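## Task

Carry the yellow tray onto the top of the two-door cabinet beside arm3, while the remaining three trays stay on the top of the two-door cabinet beside arm1; when finished, every tray's contents must still be standing inside that tray.

## Robot and tools

ROBOTS. Four identical i2rt Big YAM arms, arm1 to arm4, each with six joints, a two-finger gripper and a wrist camera. Reach is roughly 1.0 m from the joint1 axis. Feet (base_link) in the scene frame, metres, quaternion wxyz; each foot faces its own +x: arm1 x=-3.371 y=-0.201 z=+1.041 (+0.053, +0.007, +0.003, +0.999); arm2 x=-0.656 y=+0.373 z=+0.886 (+0.037, +0.002, +0.001, -0.999); arm3 x=+0.718 y=+2.497 z=+0.934 (+0.952, +0.002, +0.004, +0.307); arm4 x=+0.738 y=-1.734 z=+0.916 (+0.951, +0.005, +0.004, -0.308). Arm1 and arm3 are far apart, so moving a tray between their cabinets likely needs handovers through arm2 or arm4.

FRAME. One shared scene frame, origin on the floor, +z up. The reported hand point lies between the finger pads, about 1 cm short of the tips; fingers point along the hand's +z and close along its y. Printed hand positions can be off, more so when stretched out. hand_target is where the hand would be at the joint targets currently held.

CAMERAS. Fixed room cameras cam_arm1, cam_arm2, cam_arm3, cam_arm4, plus wrist cameras arm1_cam_wrist to arm4_cam_wrist. Images are 672x504. Calibration (K, distortion, T_world_to_cam) was given up front and may be slightly off; wrist camera poses derive from reported joints.

TOOL move. Arguments: arm1, arm2, arm3, arm4 (each optional; an omitted arm gets no new command but may keep pushing toward old targets) and cameras (list of names or "all"; omitted or null gives all, [] gives none). Each arm's part may hold:
- joints: an object of absolute targets by name: joint1_rad (-2.879 to 2.879, rotation about the foot, positive counter-clockwise from above, 0 along the foot's +x), joint2_rad (0 to 3.141, shoulder, 0 points the upper arm back, positive lifts it up and forward), joint3_rad (0 to 3.019, elbow, 0 folded), joint4_rad (-1.692 to 1.57, hand pitch, positive tips fingers up), joint5_rad (-1.57 to 1.57, sideways swing, positive to the arm's right), joint6_rad (-2.094 to 2.094, roll, positive clockwise seen from behind), gripper_m (0 to 0.093, fingertip gap in metres). Done tolerances: ±0.045, ±0.14, ±0.09, ±0.055, ±0.03, ±0.035 rad and ±0.003 m.
- target: one flat list of seven numbers [x, y, z, qw, qx, qy, qz], an absolute hand pose in the scene frame (metres, unit quaternion), same layout as the printed hand line. The hand travels a straight line from its hand_target toward it. With target, joints may only contain gripper_m.
- speed: top path speed in m/s, 0.002 to 0.5, default 0.25; only allowed with target. Rotation is capped at twice that value in rad/s.
All motions in one call start at once; all hand paths in one call finish together, paced by the slowest. A path runs 0.5 to 10 s and is cut off after 10 s. Paths ignore obstacles and other arms; hands lag, drift and may overshoot speed, and often settle a centimetre or more off. Each control step clamps the commanded pose to within 100 mm and 20 degrees of the measured one. Unknown keys make a call invalid; out-of-range values make it refused, and a refusal cancels the rest of that reply's move, wait and finished_scene calls.

TOOL wait: seconds (0 to 10) and optional cameras; commands nothing new and returns state and images.

TOOL zoom_image: camera (one name) and region [x0, y0, x1, y1] in image pixels, top-left origin, at most 504 by 504; only cameras in the latest images can be zoomed.

TOOL finished_scene: scene, the current scene's number. Irreversible; the goal must hold with the robots idle.

RESULTS. Each arm lists joint_positions, Joint velocities (rad/s, gripper m/s; "within noise" when still), joint torques (N m, positive toward larger angle, joints 3 and 4 wrap past ±28), hand and hand_target. The "move" line gives per arm "done" or its worst status. Status words: off_target (stopped short, maybe still pushing); time_out (arm keeps nearby holding targets and may creep on; on_its_own lists joints not yet there, "held at" is a target not a reading; send reported positions to relax it); not_followed with "joint command not followed" or "pose unreachable" (a safety check blocked the arm, gripper still acts; it may keep trying until given new targets). Arms in "as last shown" were not commanded and show old values. The pictures line orders the images; frames may lag the state slightly.

GRIPPING. Holding a rigid part at full force reads up to about 0.005 m narrower (or up to 0.002 m wider) than the part; empty and closed reads 0.000 to 0.003. Command about 0.005 m below first-contact width for a firm grip; open well above the reading to release. Per-finger force limit is about 50 to 64 N.

AVOID. Any hard press between two arms fails the scene, including one gripper closing on another's fingers; the clearance check can react late and allows fingers, housings and wrist cameras to meet. Never let trays or their contents fall, tip, spill, or leave the work area or reach the floor. Do not release moving items, slam, or shove hard. Long holds, stretched poses or pushing into unreachable poses heat motors: a MOTOR HOT line appears at 85 °C and at 100 °C the arm goes limp for 30 to 60 s (OVER-TEMPERATURE FAULT, keys read limit_stop_at_motor_heat; resend targets afterwards). The scene keeps running while you think, holding the last command, and loose objects may get brief random nudges.

Each tool is called after "Emit:" by a JSON object that holds its "method" and its "body".

## Session

Emit:
{"method": "move", "body": {}}

Scene clock: 0.00 s.
Joint torques (N m): no reading
Motor temperatures (°C): arm1=[23 22 21 24 22 23 21] | arm2=[22 24 22 22 23 22 24] | arm3=[24 25 23 23 25 24 24] | arm4=[22 25 23 21 22 22 24]
Heat: arm1: hottest joint4_rad 24 °C; arm2: hottest joint2_rad 24 °C; arm3: hottest joint2_rad 25 °C; arm4: hottest joint2_rad 25 °C.
Joint velocities: within noise
arm1.joint_positions: joint1_rad=-0.855 joint2_rad=+0.457 joint3_rad=+1.516 joint4_rad=-1.482 joint5_rad=+0.160 joint6_rad=+0.364 gripper_m=+0.09396
arm1.joint_status: not commanded
arm1.hand: x=-3.4087 y=-0.0829 z=+1.6331 quat_wxyz=(-0.218, +0.630, -0.552, -0.501) (m; scene frame)
arm1.hand_target: x=-3.4059 y=-0.0869 z=+1.6395 quat_wxyz=(-0.220, +0.625, -0.549, -0.509) (m; scene frame)
arm1.hand_status: not commanded
arm2.joint_positions: joint1_rad=-0.601 joint2_rad=+0.266 joint3_rad=+1.514 joint4_rad=-1.625 joint5_rad=-0.191 joint6_rad=-0.234 gripper_m=+0.09396
arm2.joint_status: not commanded
arm2.hand: x=-0.6928 y=+0.3543 z=+1.4541 quat_wxyz=(+0.136, -0.823, +0.067, +0.547) (m; scene frame)
arm2.hand_target: x=-0.6897 y=+0.3525 z=+1.4589 quat_wxyz=(+0.139, -0.818, +0.065, +0.554) (m; scene frame)
arm2.hand_status: not commanded
arm3.joint_positions: joint1_rad=+0.777 joint2_rad=+0.424 joint3_rad=+1.674 joint4_rad=-1.435 joint5_rad=-0.206 joint6_rad=+0.485 gripper_m=+0.09396
arm3.joint_status: not commanded
arm3.hand: x=+0.7004 y=+2.5644 z=+1.5999 quat_wxyz=(-0.307, +0.395, -0.658, -0.563) (m; scene frame)
arm3.hand_target: x=+0.6998 y=+2.5602 z=+1.6054 quat_wxyz=(-0.311, +0.393, -0.653, -0.568) (m; scene frame)
arm3.hand_status: not commanded
arm4.joint_positions: joint1_rad=+0.860 joint2_rad=+0.370 joint3_rad=+1.622 joint4_rad=-1.329 joint5_rad=-0.136 joint6_rad=-0.547 gripper_m=+0.09396
arm4.joint_status: not commanded
arm4.hand: x=+0.7918 y=-1.7066 z=+1.5908 quat_wxyz=(-0.677, +0.318, -0.661, +0.052) (m; scene frame)
arm4.hand_target: x=+0.7854 y=-1.7082 z=+1.5954 quat_wxyz=(-0.684, +0.316, -0.656, +0.053) (m; scene frame)
arm4.hand_status: not commanded
pictures: arm1_cam_wrist, arm2_cam_wrist, arm3_cam_wrist, arm4_cam_wrist, cam_arm1, cam_arm2, cam_arm3, cam_arm4
camera_calibration:
arm1_cam_wrist: T_world_to_cam=[[0.908502, 0.3096, -0.280665, 3.58223], [0.153132, -0.871571, -0.465741, 1.21353], [-0.388813, 0.380148, -0.839233, 0.201671], [0, 0, 0, 1]] pos_world=[-3.36188, -0.128047, 1.73984]
arm2_cam_wrist: T_world_to_cam=[[0.260178, 0.95443, 0.146187, -0.369873], [0.836904, -0.147402, -0.527129, 1.40187], [-0.48156, 0.259492, -0.837117, 0.919281], [0, 0, 0, 1]] pos_world=[-0.634313, 0.321111, 1.56258]
arm3_cam_wrist: T_world_to_cam=[[0.865757, -0.0493622, -0.498024, 0.317427], [-0.374507, -0.724004, -0.579277, 3.05004], [-0.331977, 0.688027, -0.645298, -0.37517], [0, 0, 0, 1]] pos_world=[0.742898, 2.48203, 1.68281]
arm4_cam_wrist: T_world_to_cam=[[0.3485, -0.793027, 0.499656, -2.42299], [-0.448678, -0.609175, -0.653906, 0.359714], [0.822943, 0.00370153, -0.568111, 0.384334], [0, 0, 0, 1]] pos_world=[0.689523, -1.70379, 1.66423]

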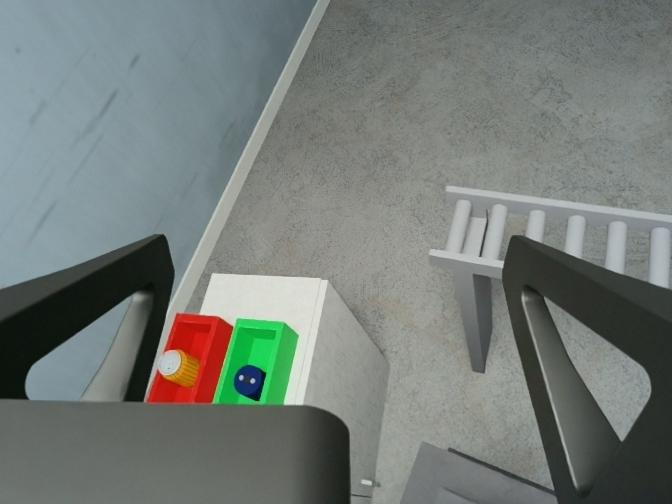

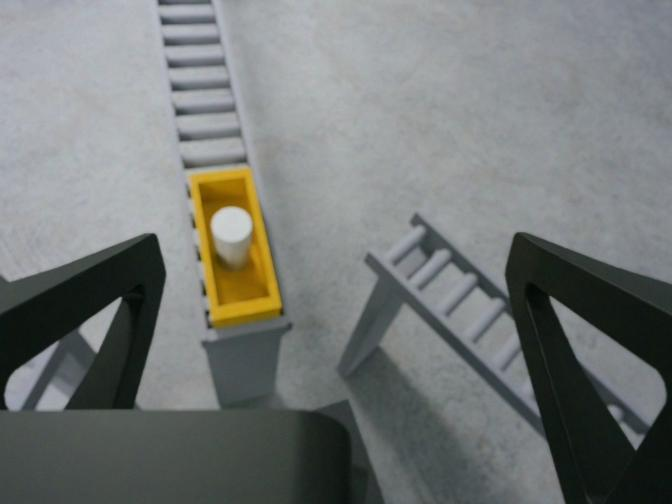

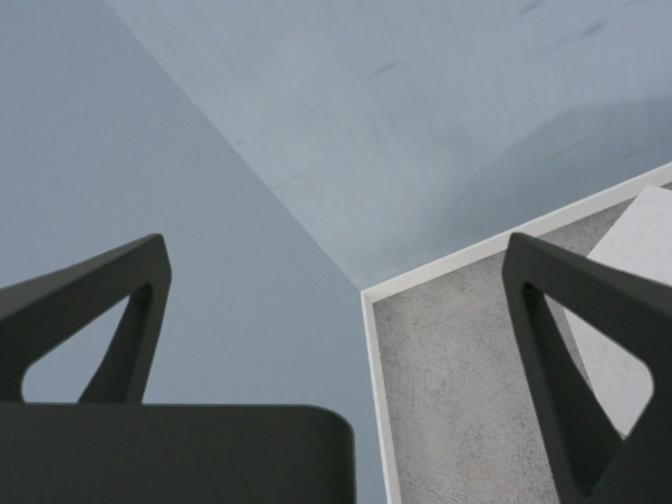

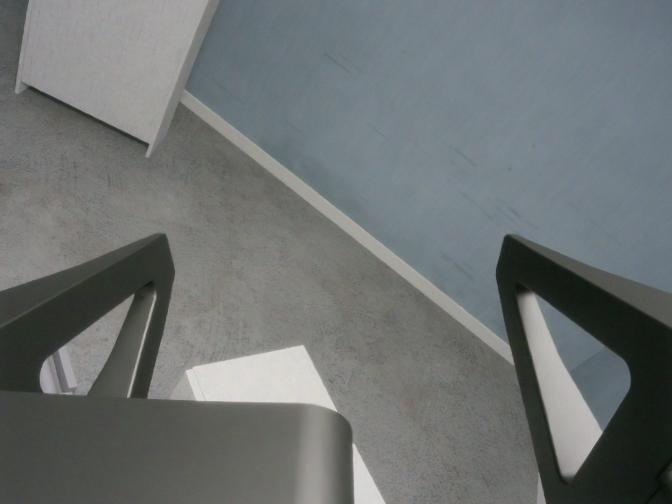

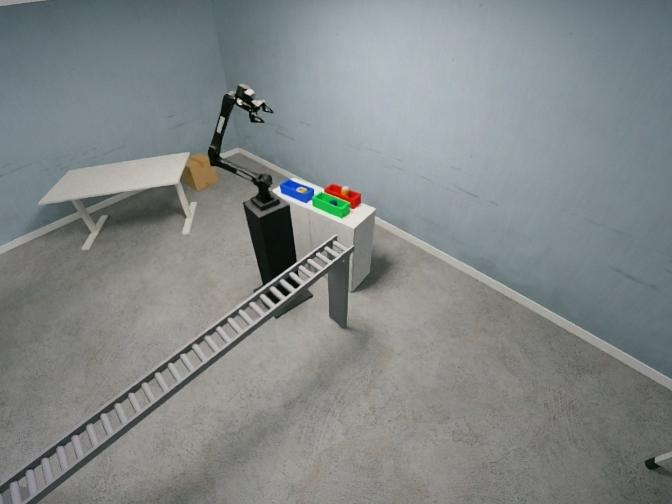

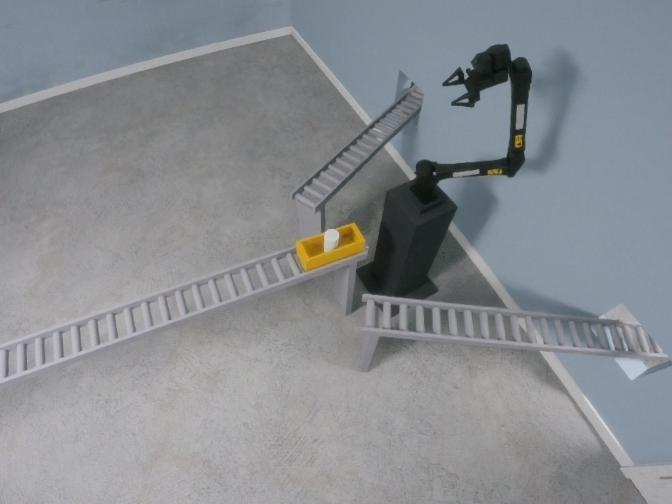

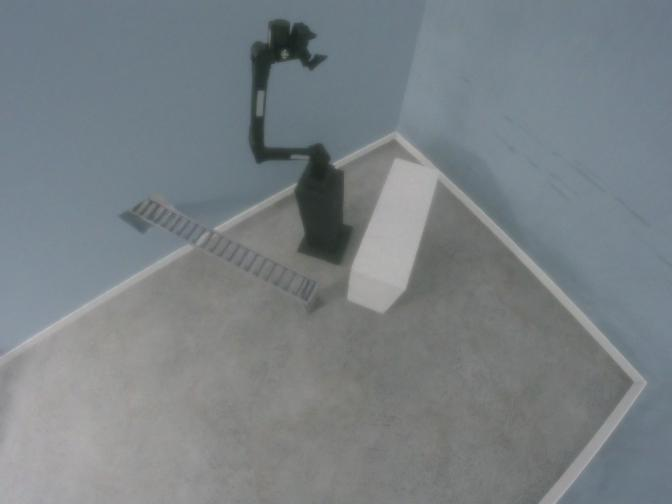

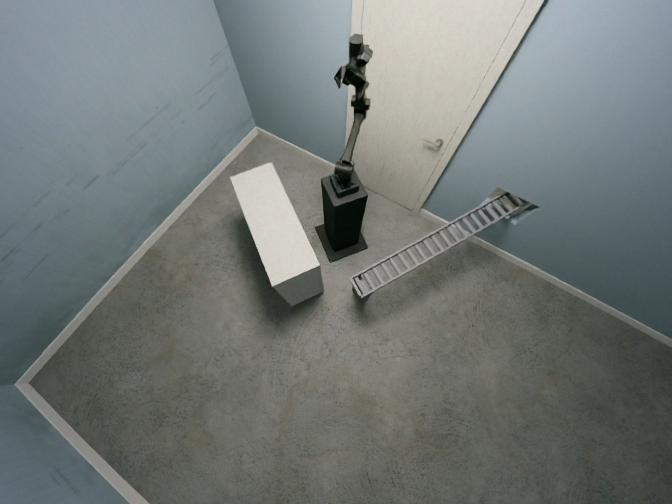

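Emit:
{"method": "zoom_image", "body": {"camera": "arm2_cam_wrist", "region": [160, 130, 400, 370]}}

Emit:
{"method": "zoom_image", "body": {"camera": "cam_arm2", "region": [260, 160, 460, 340]}}

Emit:
{"method": "zoom_image", "body": {"camera": "cam_arm3", "region": [100, 120, 460, 340]}}

Emit:
{"method": "zoom_image", "body": {"camera": "cam_arm1", "region": [250, 150, 400, 300]}}

Scaled by 2.100 from the camera's 672x504 image, which has a finer 960x720 frame.

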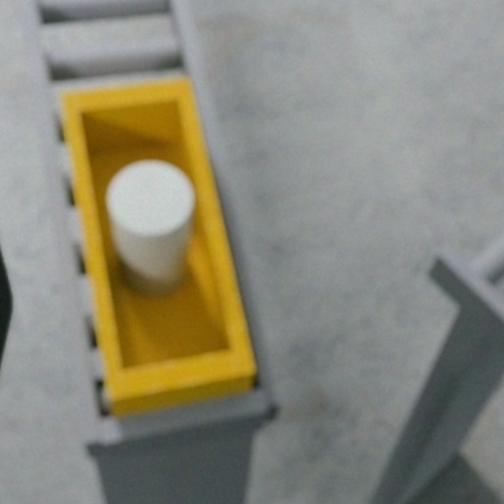

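Scaled by 2.520 from the camera's 672x504 image, which has a finer 960x720 frame.

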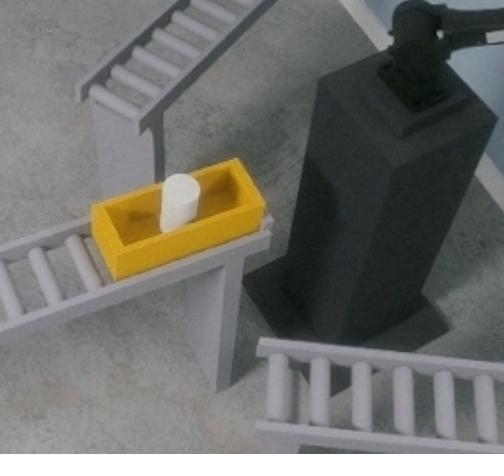

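Scaled by 1.400 from the camera's 672x504 image, which has a finer 960x720 frame.

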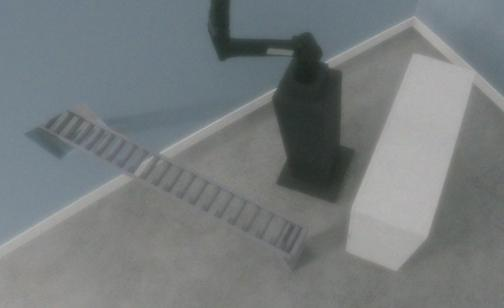

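Scaled by 3.360 from the camera's 672x504 image, which has a finer 960x720 frame.

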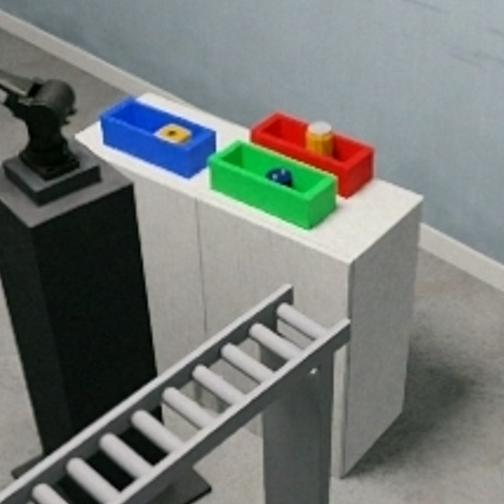

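Emit:
{"method": "move", "body": {"arm2": {"target":[-1.105,0.327,0.93,0,1,0,0],"speed":0.3,"joints":{"gripper_m":0.07}}, "cameras": ["arm2_cam_wrist","cam_arm2"]}}

Scene clock: 6.50 s.
Joint torques (N m): arm1=[-0.21 5.89 7.12 1.8 0.04 0.09] | arm2=[-0.85 -16.15 11.32 0.05 -0.18 0.18] | arm3=[0.21 7.12 4.27 1.96 -0.03 -0.01] | arm4=[-1.55 7.36 5.82 2.63 -0.06 -0.08]
Motor temperatures (°C): arm1=[23 22 22 24 22 23 21] | arm2=[22 25 23 22 23 22 24] | arm3=[24 25 23 23 25 24 24] | arm4=[22 25 24 21 22 22 24]
Heat: arm1: hottest joint4_rad 24 °C; arm2: hottest joint2_rad 25 °C; arm3: hottest joint2_rad 25 °C; arm4: hottest joint2_rad 25 °C.
move: arm2 off_target
Joint velocities: within noise
arm1, arm3, arm4: as last shown
arm2.joint_positions: joint1_rad=+0.033 joint2_rad=+1.664 joint3_rad=+1.056 joint4_rad=-0.975 joint5_rad=-0.001 joint6_rad=+0.084 gripper_m=+0.07013
arm2.joint_status: all done
arm2.hand: x=-1.0891 y=+0.3273 z=+0.9216 quat_wxyz=(+0.002, -1.000, -0.011, -0.008) (m; scene frame)
arm2.hand_target: x=-1.1039 y=+0.3269 z=+0.9315 quat_wxyz=(-0.001, -1.000, -0.003, +0.001) (m; scene frame)
arm2.hand_status: off_target (0.018 m and 1.6 deg from the pose sent, 0.667 m and 69.2 deg at the start; pose on its path clipped on 36 of 96 steps; a joint's target at an end of its range on 9 of 96 steps)
pictures: arm2_cam_wrist, cam_arm2
camera_calibration:
arm2_cam_wrist: T_world_to_cam=[[-0.0169158, 0.999853, 0.0028873, -0.34783], [0.797416, 0.0117487, 0.603315, 0.311958], [0.603193, 0.0125079, -0.797498, 1.51537], [0, 0, 0, 1]] pos_world=[-1.1687, 0.325159, 1.0213]

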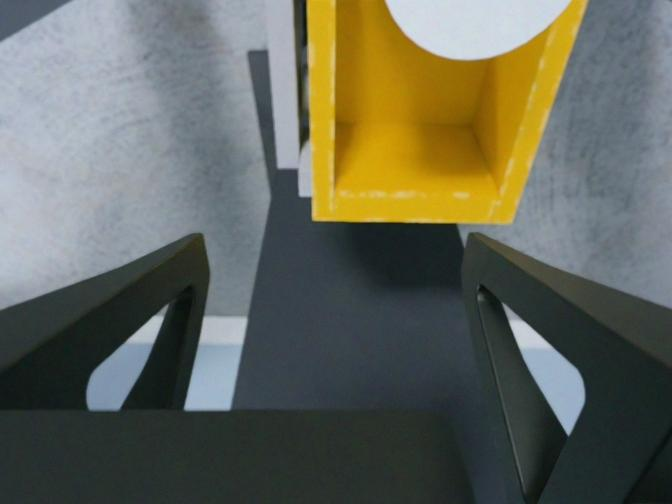

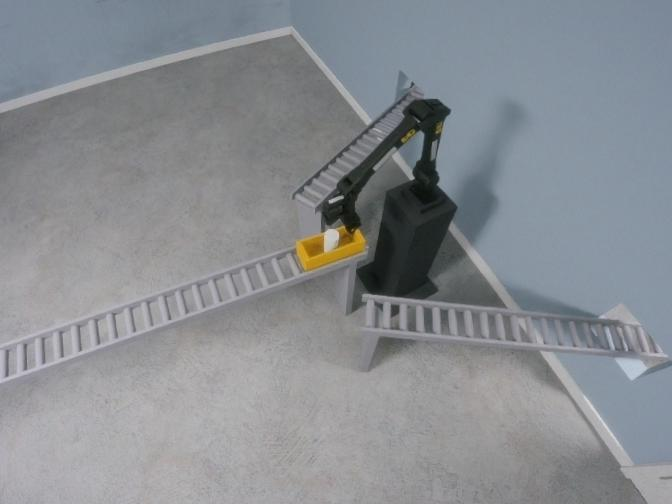

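Emit:
{"method": "move", "body": {"arm2": {"target":[-1.098,0.326,0.82,0,1,0,0],"joints":{"gripper_m":0.048}}, "cameras": ["arm2_cam_wrist"]}}

Scene clock: 15.10 s.
Joint torques (N m): arm1=[0.03 4.95 7.04 1.8 0.05 0.08] | arm2=[-0.32 -17.38 6.13 1.2 -0.12 0.16] | arm3=[0.15 7.12 4.29 1.96 -0.03 0] | arm4=[-1.67 7.06 5.75 2.5 -0.04 -0.08]
Motor temperatures (°C): arm1=[23 22 23 24 22 23 21] | arm2=[22 25 24 22 23 22 24] | arm3=[24 26 24 23 25 24 24] | arm4=[22 25 24 21 22 22 24]
Heat: arm1: hottest joint4_rad 24 °C; arm2: hottest joint2_rad 25 °C; arm3: hottest joint2_rad 26 °C; arm4: hottest joint2_rad 25 °C.
move: arm2 done
Joint velocities: within noise
arm1, arm3, arm4: as last shown
arm2.joint_positions: joint1_rad=+0.033 joint2_rad=+1.859 joint3_rad=+0.995 joint4_rad=-0.716 joint5_rad=-0.002 joint6_rad=+0.094 gripper_m=+0.04813
arm2.joint_status: all done
arm2.hand: x=-1.0937 y=+0.3268 z=+0.8222 quat_wxyz=(+0.001, -1.000, -0.006, -0.007) (m; scene frame)
arm2.hand_target: x=-1.0982 y=+0.3257 z=+0.8201 quat_wxyz=(-0.001, -1.000, +0.000, +0.000) (m; scene frame)
arm2.hand_status: done (0.005 m and 1.0 deg from the pose sent, 0.102 m and 1.6 deg at the start)
pictures: arm2_cam_wrist
camera_calibration:
arm2_cam_wrist: T_world_to_cam=[[-0.00621679, 0.99998, 0.00126924, -0.334137], [0.799183, 0.00420553, 0.601073, 0.381758], [0.601055, 0.0047511, -0.799193, 1.4405], [0, 0, 0, 1]] pos_world=[-1.17299, 0.325681, 0.9222]

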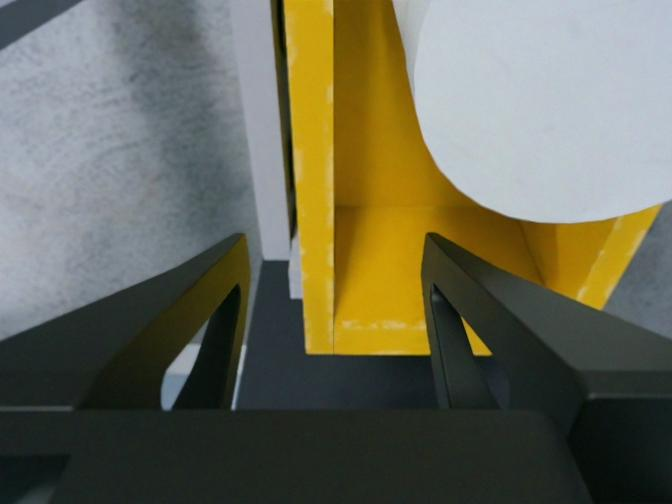

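Emit:
{"method": "move", "body": {"arm2": {"target":[-1.079,0.3205,0.745,0,1,0,0],"speed":0.15}, "cameras": ["arm2_cam_wrist","cam_arm2"]}}

Scene clock: 17.03 s.
Joint torques (N m): arm1=[-0.44 5.54 7.15 1.8 0.05 0.09] | arm2=[0.5 -16.67 4.18 1.22 -0.13 0.16] | arm3=[0.21 7.18 4.26 1.96 -0.03 0] | arm4=[-1.79 8.06 5.87 2.59 -0.07 -0.15]
Motor temperatures (°C): arm1=[23 22 23 24 22 23 21] | arm2=[22 26 24 22 23 22 24] | arm3=[24 26 24 23 25 24 24] | arm4=[22 25 24 21 22 22 24]
Heat: arm1: hottest joint4_rad 24 °C; arm2: hottest joint2_rad 26 °C; arm3: hottest joint2_rad 26 °C; arm4: hottest joint2_rad 25 °C.
move: arm2 done
Joint velocities: within noise
arm1, arm3, arm4: as last shown
arm2.joint_positions: joint1_rad=+0.038 joint2_rad=+1.996 joint3_rad=+0.935 joint4_rad=-0.504 joint5_rad=-0.004 joint6_rad=+0.111 gripper_m=+0.04813
arm2.joint_status: not commanded
arm2.hand: x=-1.0809 y=+0.3260 z=+0.7525 quat_wxyz=(-0.001, -1.000, +0.000, +0.001) (m; scene frame)
arm2.hand_target: x=-1.0786 y=+0.3202 z=+0.7451 quat_wxyz=(-0.001, -1.000, +0.000, -0.001) (m; scene frame)
arm2.hand_status: done (0.010 m and 0.1 deg from the pose sent, 0.079 m and 1.0 deg at the start)
pictures: arm2_cam_wrist, cam_arm2
camera_calibration:
arm2_cam_wrist: T_world_to_cam=[[0.00567899, 0.999982, -0.00180803, -0.317879], [0.80806, -0.00352393, 0.58909, 0.434564], [0.589073, -0.00480643, -0.808066, 1.37402], [0, 0, 0, 1]] pos_world=[-1.15874, 0.326009, 0.853723]

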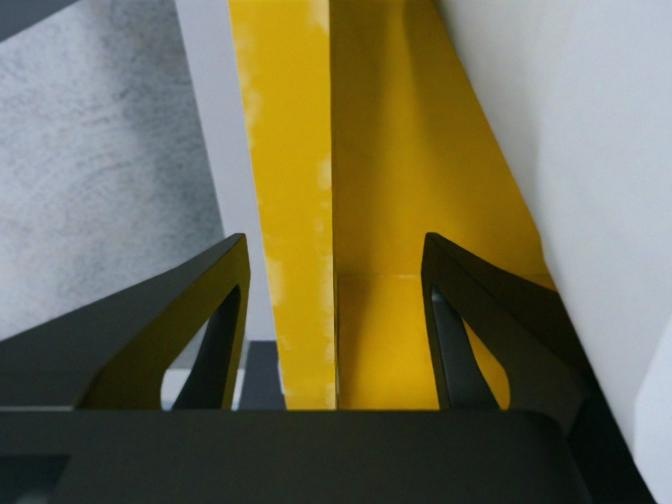

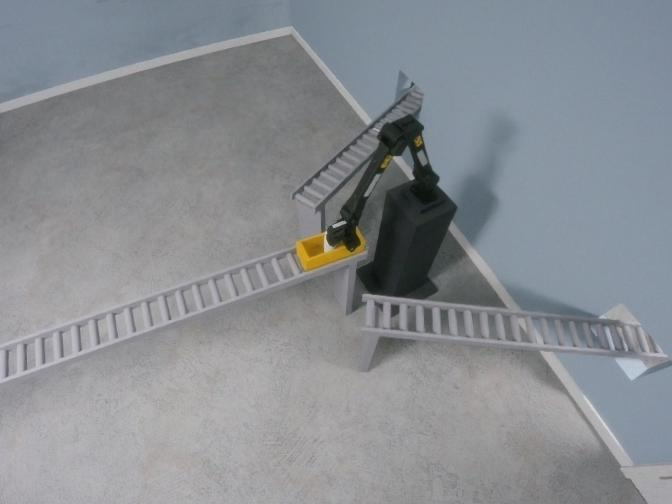

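Emit:
{"method": "move", "body": {"arm2": {"target":[-1.079,0.309,0.733,0,1,0,0],"speed":0.1}, "cameras": ["arm2_cam_wrist"]}}

Scene clock: 18.30 s.
Joint torques (N m): arm1=[-0.5 5.48 7.13 1.76 0.06 0.08] | arm2=[0.5 -16.79 4.66 1.2 -0.01 0.13] | arm3=[0.21 7.12 4.25 1.96 -0.03 0] | arm4=[-1.96 7.82 5.91 2.61 -0.04 -0.09]
Motor temperatures (°C): arm1=[23 22 23 24 22 23 21] | arm2=[22 26 24 22 23 22 24] | arm3=[24 26 24 23 25 24 24] | arm4=[22 26 24 21 22 22 24]
Heat: arm1: hottest joint4_rad 24 °C; arm2: hottest joint2_rad 26 °C; arm3: hottest joint2_rad 26 °C; arm4: hottest joint2_rad 26 °C.
move: arm2 done
Joint velocities: within noise
arm1, arm3, arm4: as last shown
arm2.joint_positions: joint1_rad=+0.066 joint2_rad=+2.030 joint3_rad=+0.935 joint4_rad=-0.478 joint5_rad=-0.004 joint6_rad=+0.139 gripper_m=+0.04813
arm2.joint_status: not commanded
arm2.hand: x=-1.0766 y=+0.3142 z=+0.7388 quat_wxyz=(+0.000, -1.000, +0.000, -0.003) (m; scene frame)
arm2.hand_target: x=-1.0789 y=+0.3090 z=+0.7331 quat_wxyz=(+0.000, -1.000, +0.000, +0.000) (m; scene frame)
arm2.hand_status: done (0.008 m and 0.4 deg from the pose sent, 0.026 m and 0.1 deg at the start)
pictures: arm2_cam_wrist
camera_calibration:
arm2_cam_wrist: T_world_to_cam=[[0.0047652, 0.999988, -0.000831013, -0.307898], [0.803395, -0.00333356, 0.595437, 0.42943], [0.595427, -0.00350501, -0.803402, 1.36328], [0, 0, 0, 1]] pos_world=[-1.15527, 0.314105, 0.839311]

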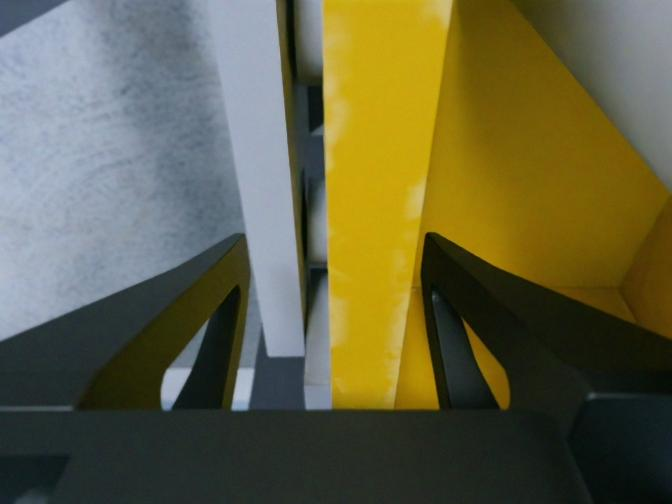

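Emit:
{"method": "move", "body": {"arm2": {"target":[-1.079,0.3185,0.733,0,1,0,0],"speed":0.1}, "cameras": []}}

Emit:
{"method": "move", "body": {"arm2": {"joints":{"gripper_m":0.02}}, "cameras": ["arm2_cam_wrist"]}}

Emit:
{"method": "move", "body": {"arm2": {"joints":{"gripper_m":0.003}}, "cameras": ["arm2_cam_wrist"]}}

Scene clock: 19.57 s.
Joint torques (N m): arm1=[-0.15 5.54 7.06 1.83 0.06 0.06] | arm2=[-1.55 -17.08 4.25 1.25 -0.01 -0.04] | arm3=[0.21 7.18 4.29 1.95 -0.03 0] | arm4=[-1.9 8.41 5.83 2.59 -0.06 -0.11]
Motor temperatures (°C): arm1=[23 22 23 24 22 23 21] | arm2=[22 26 24 22 23 22 24] | arm3=[24 26 24 23 25 24 24] | arm4=[22 26 24 21 22 22 24]
Heat: arm1: hottest joint4_rad 24 °C; arm2: hottest joint2_rad 26 °C; arm3: hottest joint2_rad 26 °C; arm4: hottest joint2_rad 26 °C.
move: arm2 done
Joint velocities: within noise
arm1, arm3, arm4: as last shown
arm2.joint_positions: joint1_rad=+0.066 joint2_rad=+2.030 joint3_rad=+0.935 joint4_rad=-0.477 joint5_rad=-0.004 joint6_rad=+0.139 gripper_m=+0.04813
arm2.joint_status: not commanded
arm2.hand: x=-1.0770 y=+0.3142 z=+0.7388 quat_wxyz=(+0.000, -1.000, +0.000, -0.002) (m; scene frame)
arm2.hand_target: x=-1.0787 y=+0.3185 z=+0.7331 quat_wxyz=(+0.000, -1.000, +0.000, +0.000) (m; scene frame)
arm2.hand_status: done (0.007 m and 0.3 deg from the pose sent, 0.008 m and 0.4 deg at the start)
pictures: none
No camera images: "cameras" was empty.

Scene clock: 20.20 s.
Joint torques (N m): arm1=[0.09 5.48 7.09 1.7 0.05 0.06] | arm2=[-1.44 -17.03 4.23 1.24 -0.04 -0.04] | arm3=[0.21 7.12 4.27 1.95 -0.03 0] | arm4=[-1.55 7.82 5.86 2.55 -0.04 -0.06]
Motor temperatures (°C): arm1=[23 22 23 24 22 23 21] | arm2=[22 26 24 22 23 22 24] | arm3=[24 26 24 23 25 24 24] | arm4=[22 26 24 21 22 22 24]
Heat: arm1: hottest joint4_rad 24 °C; arm2: hottest joint2_rad 26 °C; arm3: hottest joint2_rad 26 °C; arm4: hottest joint2_rad 26 °C.
move: arm2 done
Joint velocities: within noise
arm1, arm3, arm4: as last shown
arm2.joint_positions: joint1_rad=+0.066 joint2_rad=+2.030 joint3_rad=+0.935 joint4_rad=-0.477 joint5_rad=+0.004 joint6_rad=+0.139 gripper_m=+0.02020
arm2.joint_status: all done
arm2.hand: x=-1.0772 y=+0.3155 z=+0.7388 quat_wxyz=(+0.003, -1.000, +0.000, -0.002) (m; scene frame)
arm2.hand_target: x=-1.0789 y=+0.3198 z=+0.7331 quat_wxyz=(+0.004, -1.000, +0.000, +0.000) (m; scene frame)
arm2.hand_status: not commanded
pictures: arm2_cam_wrist
camera_calibration:
arm2_cam_wrist: T_world_to_cam=[[0.00471862, 0.999967, 0.00653794, -0.314704], [0.804938, -0.00767747, 0.59331, 0.43448], [0.593341, 0.00246303, -0.804948, 1.36063], [0, 0, 0, 1]] pos_world=[-1.15556, 0.314679, 0.839513]

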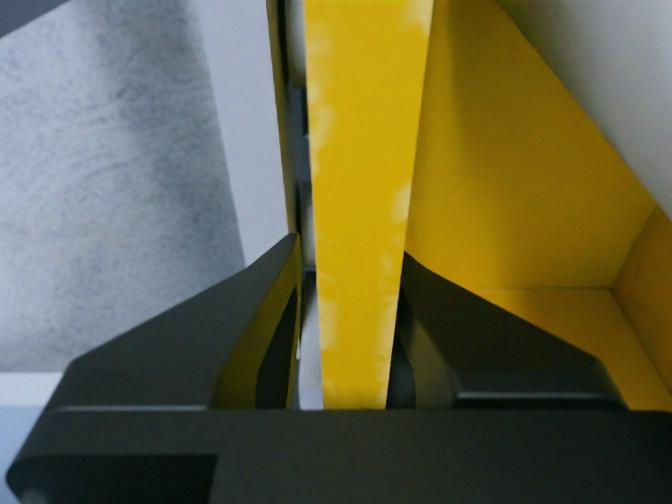

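Scene clock: 20.73 s.
Joint torques (N m): arm1=[0.03 5.3 7.05 1.76 0.03 0.08] | arm2=[-1.08 -17.03 4.31 1.09 -0.12 0.01] | arm3=[0.21 7.06 4.26 1.96 -0.03 0] | arm4=[-2.14 7.3 5.96 2.63 -0.04 -0.11]
Motor temperatures (°C): arm1=[23 22 24 24 22 23 21] | arm2=[22 26 24 22 23 22 24] | arm3=[24 26 24 23 25 24 24] | arm4=[22 26 25 21 22 22 24]
Heat: arm1: hottest joint3_rad 24 °C; arm2: hottest joint2_rad 26 °C; arm3: hottest joint2_rad 26 °C; arm4: hottest joint2_rad 26 °C.
move: arm2 off_target
Joint velocities: within noise
arm1, arm3, arm4: as last shown
arm2.joint_positions: joint1_rad=+0.065 joint2_rad=+2.030 joint3_rad=+0.935 joint4_rad=-0.475 joint5_rad=+0.002 joint6_rad=+0.133 gripper_m=+0.01194
arm2.joint_status: gripper_m off_target (ended at +0.01197, target +0.00300)
arm2.hand: x=-1.0776 y=+0.3157 z=+0.7388 quat_wxyz=(+0.003, -1.000, -0.003, -0.001) (m; scene frame)
arm2.hand_target: x=-1.0786 y=+0.3190 z=+0.7331 quat_wxyz=(+0.002, -1.000, +0.000, +0.000) (m; scene frame)
arm2.hand_status: not commanded
pictures: arm2_cam_wrist
camera_calibration:
arm2_cam_wrist: T_world_to_cam=[[-0.000283981, 0.999989, 0.00475717, -0.318896], [0.805714, -0.00258889, 0.592299, 0.4348], [0.592305, 0.00400112, -0.805704, 1.35984], [0, 0, 0, 1]] pos_world=[-1.15586, 0.314578, 0.839615]

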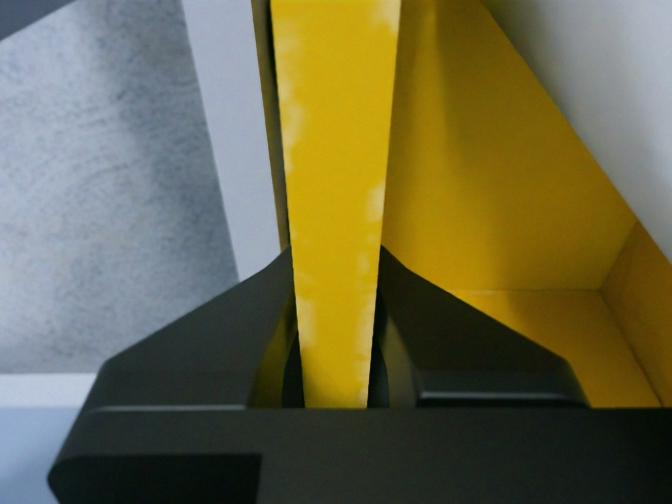

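Gripped. Lift straight up slowly.

Emit:
{"method": "move", "body": {"arm2": {"target":[-1.079,0.319,0.80,0,1,0,0],"speed":0.07}, "cameras": ["arm2_cam_wrist","cam_arm2"]}}

Emit:
{"method": "zoom_image", "body": {"camera": "cam_arm2", "region": [260, 160, 460, 340]}}

Scene clock: 22.57 s.
Joint torques (N m): arm1=[-0.09 5.54 7.1 1.8 0.06 0.05] | arm2=[-1.2 -21.01 4.88 0.29 0.02 0.08] | arm3=[0.21 7.12 4.29 1.95 -0.03 -0.01] | arm4=[-1.38 7.71 5.72 2.48 -0.07 -0.1]
Motor temperatures (°C): arm1=[23 22 24 24 22 23 21] | arm2=[22 26 24 22 23 22 24] | arm3=[24 26 24 23 25 24 24] | arm4=[22 26 25 21 22 22 24]
Heat: arm1: hottest joint3_rad 24 °C; arm2: hottest joint2_rad 26 °C; arm3: hottest joint2_rad 26 °C; arm4: hottest joint2_rad 26 °C.
move: arm2 off_target
Joint velocities: within noise
arm1.joint_positions: joint1_rad=-0.855 joint2_rad=+0.457 joint3_rad=+1.516 joint4_rad=-1.482 joint5_rad=+0.160 joint6_rad=+0.364 gripper_m=+0.09396
arm1.joint_status: not commanded
arm1.hand: x=-3.4087 y=-0.0829 z=+1.6331 quat_wxyz=(-0.218, +0.630, -0.552, -0.501) (m; scene frame)
arm1.hand_target: x=-3.4059 y=-0.0869 z=+1.6395 quat_wxyz=(-0.220, +0.625, -0.549, -0.509) (m; scene frame)
arm1.hand_status: not commanded
arm2.joint_positions: joint1_rad=+0.065 joint2_rad=+1.918 joint3_rad=+0.935 joint4_rad=-0.612 joint5_rad=-0.008 joint6_rad=+0.127 gripper_m=+0.01194
arm2.joint_status: not commanded
arm2.hand: x=-1.0725 y=+0.3146 z=+0.7844 quat_wxyz=(-0.001, -1.000, -0.006, -0.014) (m; scene frame)
arm2.hand_target: x=-1.0790 y=+0.3184 z=+0.7995 quat_wxyz=(-0.002, -1.000, +0.000, +0.000) (m; scene frame)
arm2.hand_status: off_target (0.017 m and 1.7 deg from the pose sent, 0.061 m and 0.4 deg at the start)
arm3.joint_positions: joint1_rad=+0.777 joint2_rad=+0.424 joint3_rad=+1.674 joint4_rad=-1.435 joint5_rad=-0.206 joint6_rad=+0.485 gripper_m=+0.09396
arm3.joint_status: not commanded
arm3.hand: x=+0.7004 y=+2.5644 z=+1.5999 quat_wxyz=(-0.307, +0.395, -0.658, -0.563) (m; scene frame)
arm3.hand_target: x=+0.6998 y=+2.5602 z=+1.6054 quat_wxyz=(-0.311, +0.393, -0.653, -0.568) (m; scene frame)
arm3.hand_status: not commanded
arm4.joint_positions: joint1_rad=+0.860 joint2_rad=+0.370 joint3_rad=+1.622 joint4_rad=-1.329 joint5_rad=-0.136 joint6_rad=-0.547 gripper_m=+0.09396
arm4.joint_status: not commanded
arm4.hand: x=+0.7918 y=-1.7066 z=+1.5908 quat_wxyz=(-0.677, +0.318, -0.661, +0.052) (m; scene frame)
arm4.hand_target: x=+0.7854 y=-1.7082 z=+1.5954 quat_wxyz=(-0.684, +0.316, -0.656, +0.053) (m; scene frame)
arm4.hand_status: not commanded
pictures: arm2_cam_wrist, cam_arm2
camera_calibration:
arm2_cam_wrist: T_world_to_cam=[[-0.00590155, 0.999979, -0.00271735, -0.318195], [0.790463, 0.00632941, 0.612478, 0.3687], [0.612482, 0.0014666, -0.790483, 1.40416], [0, 0, 0, 1]] pos_world=[-1.15334, 0.313795, 0.883279]

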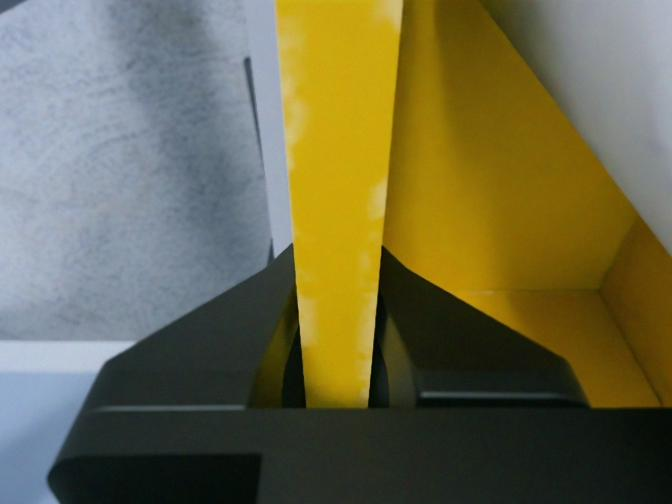

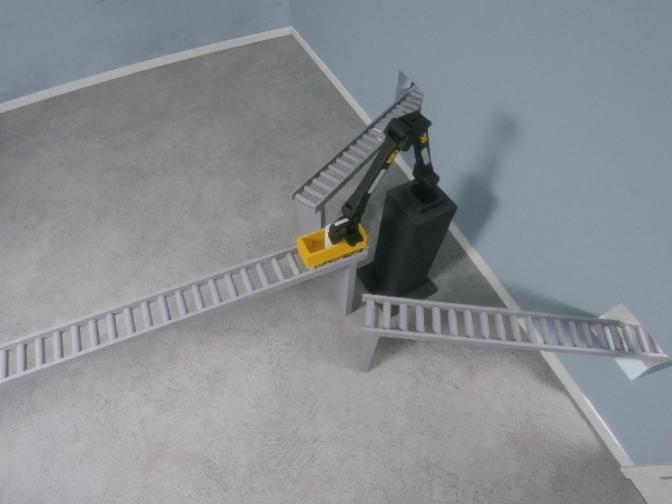

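Scaled by 2.520 from the camera's 672x504 image, which has a finer 960x720 frame.

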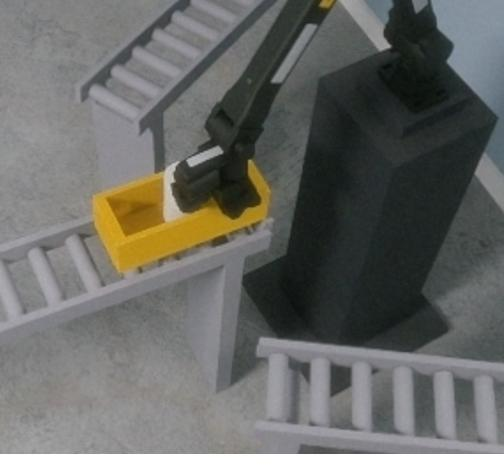

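Emit:
{"method": "move", "body": {"arm2": {"target":[-1.079,0.319,0.90,0,1,0,0],"speed":0.12}, "cameras": []}}

Emit:
{"method": "move", "body": {"arm2": {"target":[-0.909,0.825,0.90,0,0.961,0.276,0],"speed":0.16}, "cameras": ["arm2_cam_wrist","cam_arm2"]}}

Emit:
{"method": "zoom_image", "body": {"camera": "cam_arm2", "region": [260, 120, 460, 300]}}

Scene clock: 25.47 s.
Joint torques (N m): arm1=[-0.32 5.07 7.08 1.85 0.06 0.07] | arm2=[-1.44 -18.96 11.45 0.16 0.16 0.05] | arm3=[0.26 7.12 4.29 1.96 -0.03 0] | arm4=[-1.38 8 5.79 2.61 -0.08 -0.11]
Motor temperatures (°C): arm1=[23 22 24 24 22 23 21] | arm2=[22 26 24 22 23 22 25] | arm3=[24 26 24 23 25 24 24] | arm4=[22 26 25 21 22 22 24]
Heat: arm1: hottest joint3_rad 24 °C; arm2: hottest joint2_rad 26 °C; arm3: hottest joint2_rad 26 °C; arm4: hottest joint2_rad 26 °C.
move: arm2 off_target
Joint velocities: within noise
arm1, arm3, arm4: as last shown
arm2.joint_positions: joint1_rad=+0.065 joint2_rad=+1.701 joint3_rad=+0.935 joint4_rad=-0.880 joint5_rad=-0.008 joint6_rad=+0.127 gripper_m=+0.01194
arm2.joint_status: not commanded
arm2.hand: x=-1.0477 y=+0.3178 z=+0.8720 quat_wxyz=(+0.002, -0.999, -0.005, -0.039) (m; scene frame)
arm2.hand_target: x=-1.0774 y=+0.3192 z=+0.9005 quat_wxyz=(+0.000, -1.000, +0.000, +0.000) (m; scene frame)
arm2.hand_status: off_target (0.042 m and 4.5 deg from the pose sent, 0.116 m and 1.7 deg at the start)
pictures: none
No camera images: "cameras" was empty.

Scene clock: 29.77 s.
Joint torques (N m): arm1=[-0.03 5.42 7.05 1.84 0.04 0.06] | arm2=[-1.03 -21.07 12.83 -0.08 -0.63 -0.12] | arm3=[0.15 7.12 4.27 1.96 -0.03 0] | arm4=[-1.38 8.12 5.79 2.58 -0.03 -0.1]
Motor temperatures (°C): arm1=[23 22 24 24 22 23 21] | arm2=[22 26 25 22 23 22 25] | arm3=[24 26 25 23 25 24 24] | arm4=[22 26 25 21 22 22 24]
Heat: arm1: hottest joint3_rad 24 °C; arm2: hottest joint2_rad 26 °C; arm3: hottest joint2_rad 26 °C; arm4: hottest joint2_rad 26 °C.
move: arm2 off_target
Joint velocities: within noise
arm1, arm3, arm4: as last shown
arm2.joint_positions: joint1_rad=-1.130 joint2_rad=+1.879 joint3_rad=+1.217 joint4_rad=-0.967 joint5_rad=+0.011 joint6_rad=-1.594 gripper_m=+0.01193
arm2.joint_status: not commanded
arm2.hand: x=-0.8941 y=+0.7997 z=+0.8770 quat_wxyz=(-0.026, -0.964, -0.266, -0.015) (m; scene frame)
arm2.hand_target: x=-0.9082 y=+0.8236 z=+0.9007 quat_wxyz=(+0.002, -0.962, -0.272, -0.001) (m; scene frame)
arm2.hand_status: off_target (0.037 m and 3.6 deg from the pose sent, 0.527 m and 31.7 deg at the start)
pictures: arm2_cam_wrist, cam_arm2
camera_calibration:
arm2_cam_wrist: T_world_to_cam=[[-0.506462, 0.860302, -0.0581077, -1.08931], [0.669939, 0.43503, 0.601607, -0.273128], [0.542842, 0.265762, -0.796676, 1.09917], [0, 0, 0, 1]] pos_world=[-0.965393, 0.763837, 0.976703]

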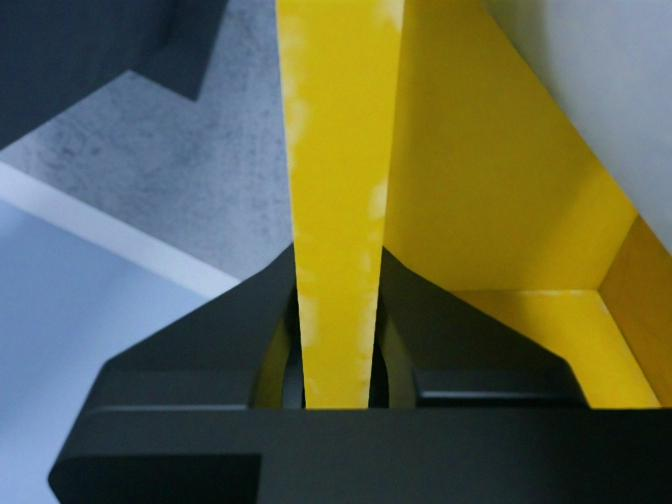

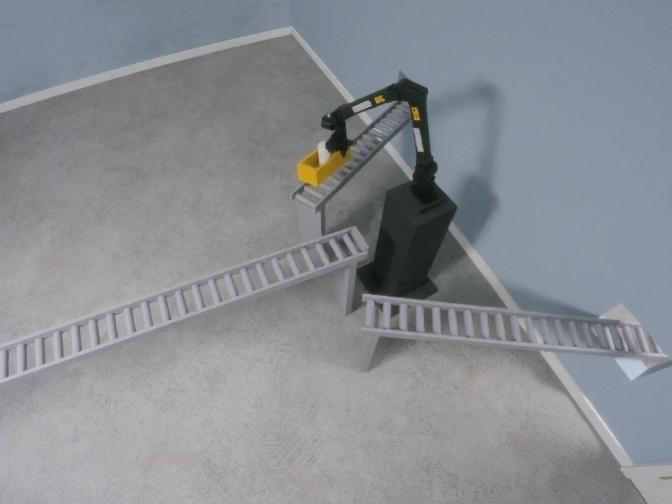

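Scaled by 2.520 from the camera's 672x504 image, which has a finer 960x720 frame.

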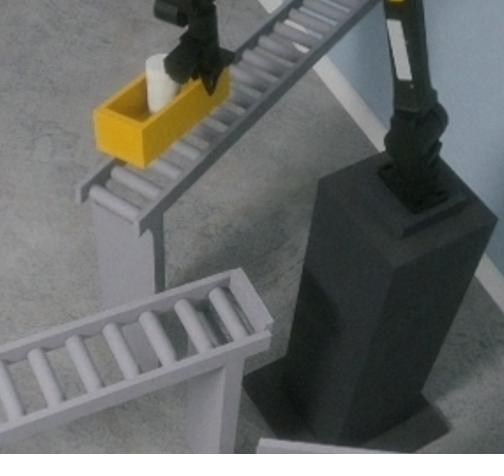

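Emit:
{"method": "move", "body": {"arm2": {"target":[-0.922,0.835,0.815,0,0.961,0.276,0],"speed":0.12}, "cameras": ["arm2_cam_wrist","cam_arm2"]}}

Emit:
{"method": "zoom_image", "body": {"camera": "cam_arm2", "region": [280, 130, 400, 230]}}

Scene clock: 31.67 s.
Joint torques (N m): arm1=[-0.38 5.48 7.16 1.81 0.07 0.08] | arm2=[0.09 -22.95 10.63 1.05 -0.62 -0.09] | arm3=[0.21 7.18 4.27 1.96 -0.03 0] | arm4=[-1.44 8.53 5.89 2.65 -0.05 -0.08]
Motor temperatures (°C): arm1=[23 22 25 24 22 23 21] | arm2=[22 27 26 22 23 22 25] | arm3=[24 26 25 23 25 24 24] | arm4=[22 26 25 21 22 22 24]
Heat: arm1: hottest joint3_rad 25 °C; arm2: hottest joint2_rad 27 °C; arm3: hottest joint2_rad 26 °C; arm4: hottest joint2_rad 26 °C.
move: arm2 off_target
Joint velocities: within noise
arm1, arm3, arm4: as last shown
arm2.joint_positions: joint1_rad=-1.130 joint2_rad=+2.053 joint3_rad=+1.231 joint4_rad=-0.835 joint5_rad=+0.008 joint6_rad=-1.594 gripper_m=+0.01193
arm2.joint_status: not commanded
arm2.hand: x=-0.8982 y=+0.8065 z=+0.7961 quat_wxyz=(-0.040, -0.963, -0.265, -0.017) (m; scene frame)
arm2.hand_target: x=-0.9212 y=+0.8334 z=+0.8165 quat_wxyz=(+0.000, -0.961, -0.276, +0.000) (m; scene frame)
arm2.hand_status: off_target (0.042 m and 5.2 deg from the pose sent, 0.077 m and 3.6 deg at the start)
pictures: arm2_cam_wrist, cam_arm2
camera_calibration:
arm2_cam_wrist: T_world_to_cam=[[-0.505365, 0.858547, -0.0866219, -1.07682], [0.663259, 0.450693, 0.597463, -0.240031], [0.55199, 0.244484, -0.797204, 1.0608], [0, 0, 0, 1]] pos_world=[-0.970533, 0.77333, 0.895807]

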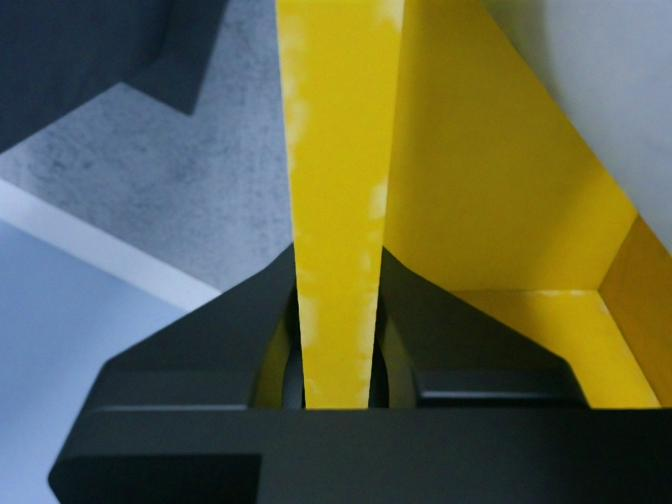

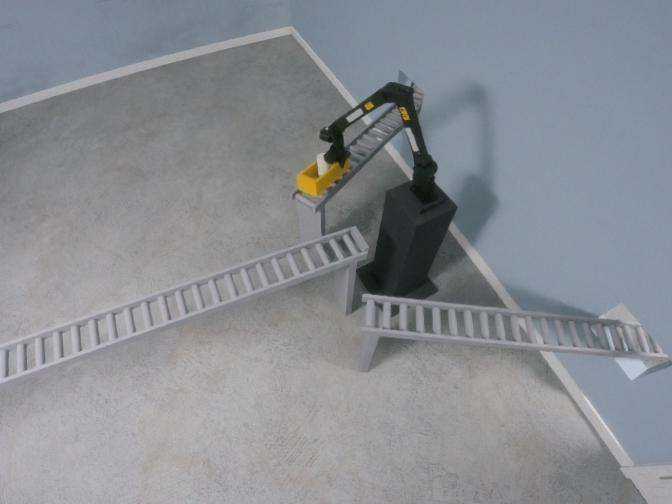

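Scaled by 4.200 from the camera's 672x504 image, which has a finer 960x720 frame.

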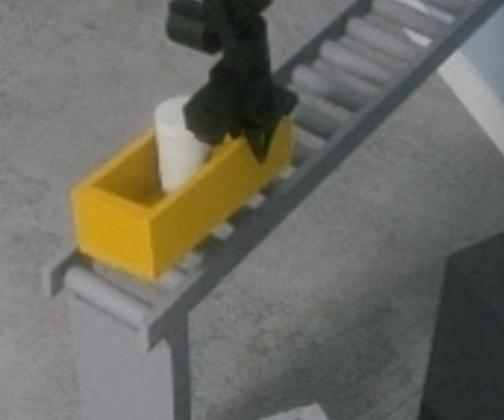

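Emit:
{"method": "move", "body": {"arm2": {"target":[-0.896,0.868,0.793,-0.04,0.961,0.282,-0.017],"speed":0.1}, "cameras": ["arm2_cam_wrist","cam_arm2"]}}

Emit:
{"method": "zoom_image", "body": {"camera": "cam_arm2", "region": [280, 130, 400, 230]}}

Scene clock: 33.50 s.
Joint torques (N m): arm1=[-0.03 5.42 6.99 1.76 0.05 0.06] | arm2=[-0.15 -23 9.22 1.28 -0.67 -0.07] | arm3=[0.21 7.12 4.27 1.95 -0.03 0] | arm4=[-1.67 7.47 5.82 2.67 -0.06 -0.11]
Motor temperatures (°C): arm1=[23 22 25 24 22 23 21] | arm2=[22 27 26 22 23 22 25] | arm3=[24 26 25 23 25 24 24] | arm4=[22 26 25 21 22 22 24]
Heat: arm1: hottest joint3_rad 25 °C; arm2: hottest joint2_rad 27 °C; arm3: hottest joint2_rad 26 °C; arm4: hottest joint2_rad 26 °C.
move: arm2 off_target
Joint velocities: within noise
arm1, arm3, arm4: as last shown
arm2.joint_positions: joint1_rad=-1.197 joint2_rad=+2.091 joint3_rad=+1.231 joint4_rad=-0.699 joint5_rad=-0.012 joint6_rad=-1.680 gripper_m=+0.01193
arm2.joint_status: not commanded
arm2.hand: x=-0.8825 y=+0.8427 z=+0.7768 quat_wxyz=(+0.006, -0.961, -0.275, +0.004) (m; scene frame)
arm2.hand_target: x=-0.8956 y=+0.8672 z=+0.7938 quat_wxyz=(+0.040, -0.959, -0.281, +0.017) (m; scene frame)
arm2.hand_status: off_target (0.033 m and 4.2 deg from the pose sent, 0.062 m and 10.1 deg at the start)
pictures: arm2_cam_wrist, cam_arm2
camera_calibration:
arm2_cam_wrist: T_world_to_cam=[[-0.524012, 0.851603, 0.0135357, -1.19003], [0.694267, 0.417886, 0.585974, -0.1913], [0.493361, 0.316455, -0.810217, 0.925702], [0, 0, 0, 1]] pos_world=[-0.947485, 0.800436, 0.878224]

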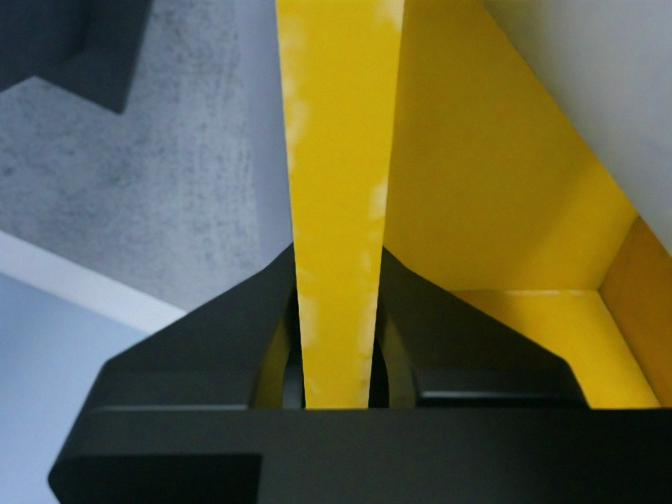

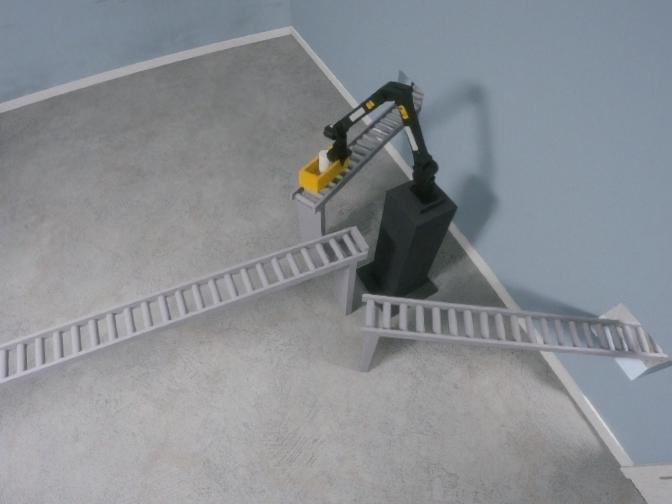

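Scaled by 4.200 from the camera's 672x504 image, which has a finer 960x720 frame.

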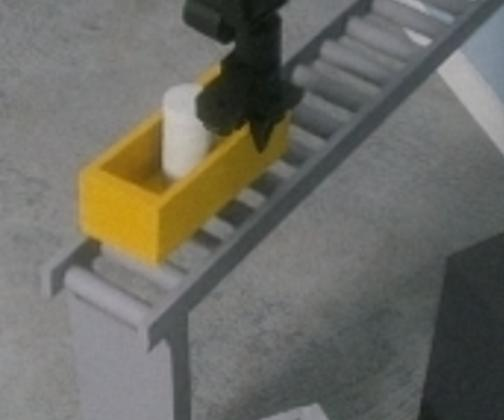

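Emit:
{"method": "move", "body": {"arm2": {"target":[-0.893,0.861,0.764,-0.034,0.961,0.279,-0.014],"speed":0.08}, "cameras": ["cam_arm2"]}}

Emit:
{"method": "zoom_image", "body": {"camera": "cam_arm2", "region": [280, 130, 400, 230]}}

Scene clock: 35.37 s.
Joint torques (N m): arm1=[-0.09 5.54 7.08 1.77 0.04 0.06] | arm2=[-0.79 -23.41 7.35 1.31 -0.51 -0.04] | arm3=[0.15 7.18 4.26 1.96 -0.03 -0.01] | arm4=[-1.79 7.53 5.9 2.47 -0.08 -0.07]
Motor temperatures (°C): arm1=[23 22 25 24 22 23 21] | arm2=[22 27 26 22 23 22 25] | arm3=[24 26 25 23 25 24 24] | arm4=[22 26 25 21 22 22 24]
Heat: arm1: hottest joint3_rad 25 °C; arm2: hottest joint2_rad 27 °C; arm3: hottest joint2_rad 26 °C; arm4: hottest joint2_rad 26 °C.
move: arm2 off_target
Joint velocities: within noise
arm1, arm3, arm4: as last shown
arm2.joint_positions: joint1_rad=-1.197 joint2_rad=+2.144 joint3_rad=+1.231 joint4_rad=-0.647 joint5_rad=-0.012 joint6_rad=-1.680 gripper_m=+0.01193
arm2.joint_status: not commanded
arm2.hand: x=-0.8821 y=+0.8421 z=+0.7502 quat_wxyz=(+0.005, -0.961, -0.275, +0.004) (m; scene frame)
arm2.hand_target: x=-0.8927 y=+0.8605 z=+0.7645 quat_wxyz=(+0.034, -0.960, -0.278, +0.014) (m; scene frame)
arm2.hand_status: off_target (0.026 m and 3.5 deg from the pose sent, 0.025 m and 3.4 deg at the start)
pictures: cam_arm2

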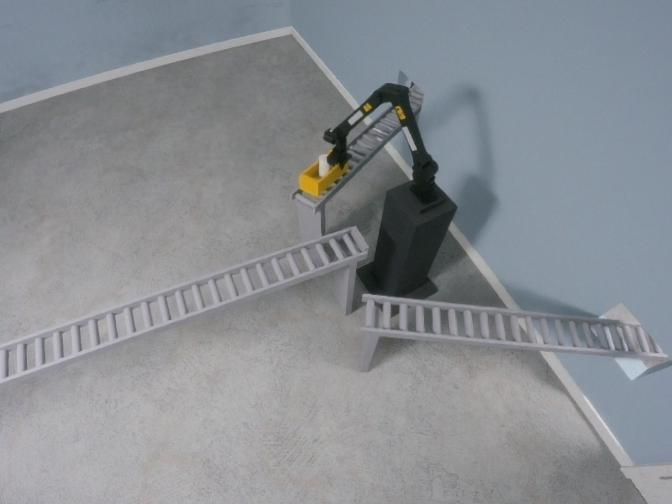

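Scaled by 4.200 from the camera's 672x504 image, which has a finer 960x720 frame.

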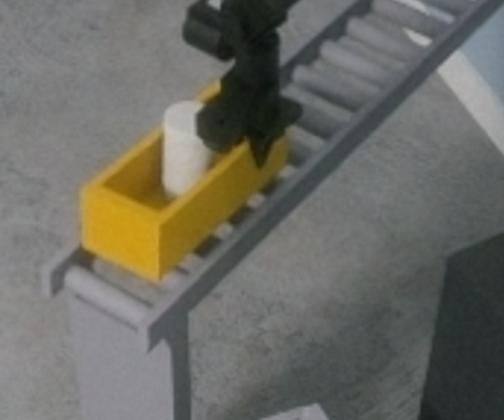

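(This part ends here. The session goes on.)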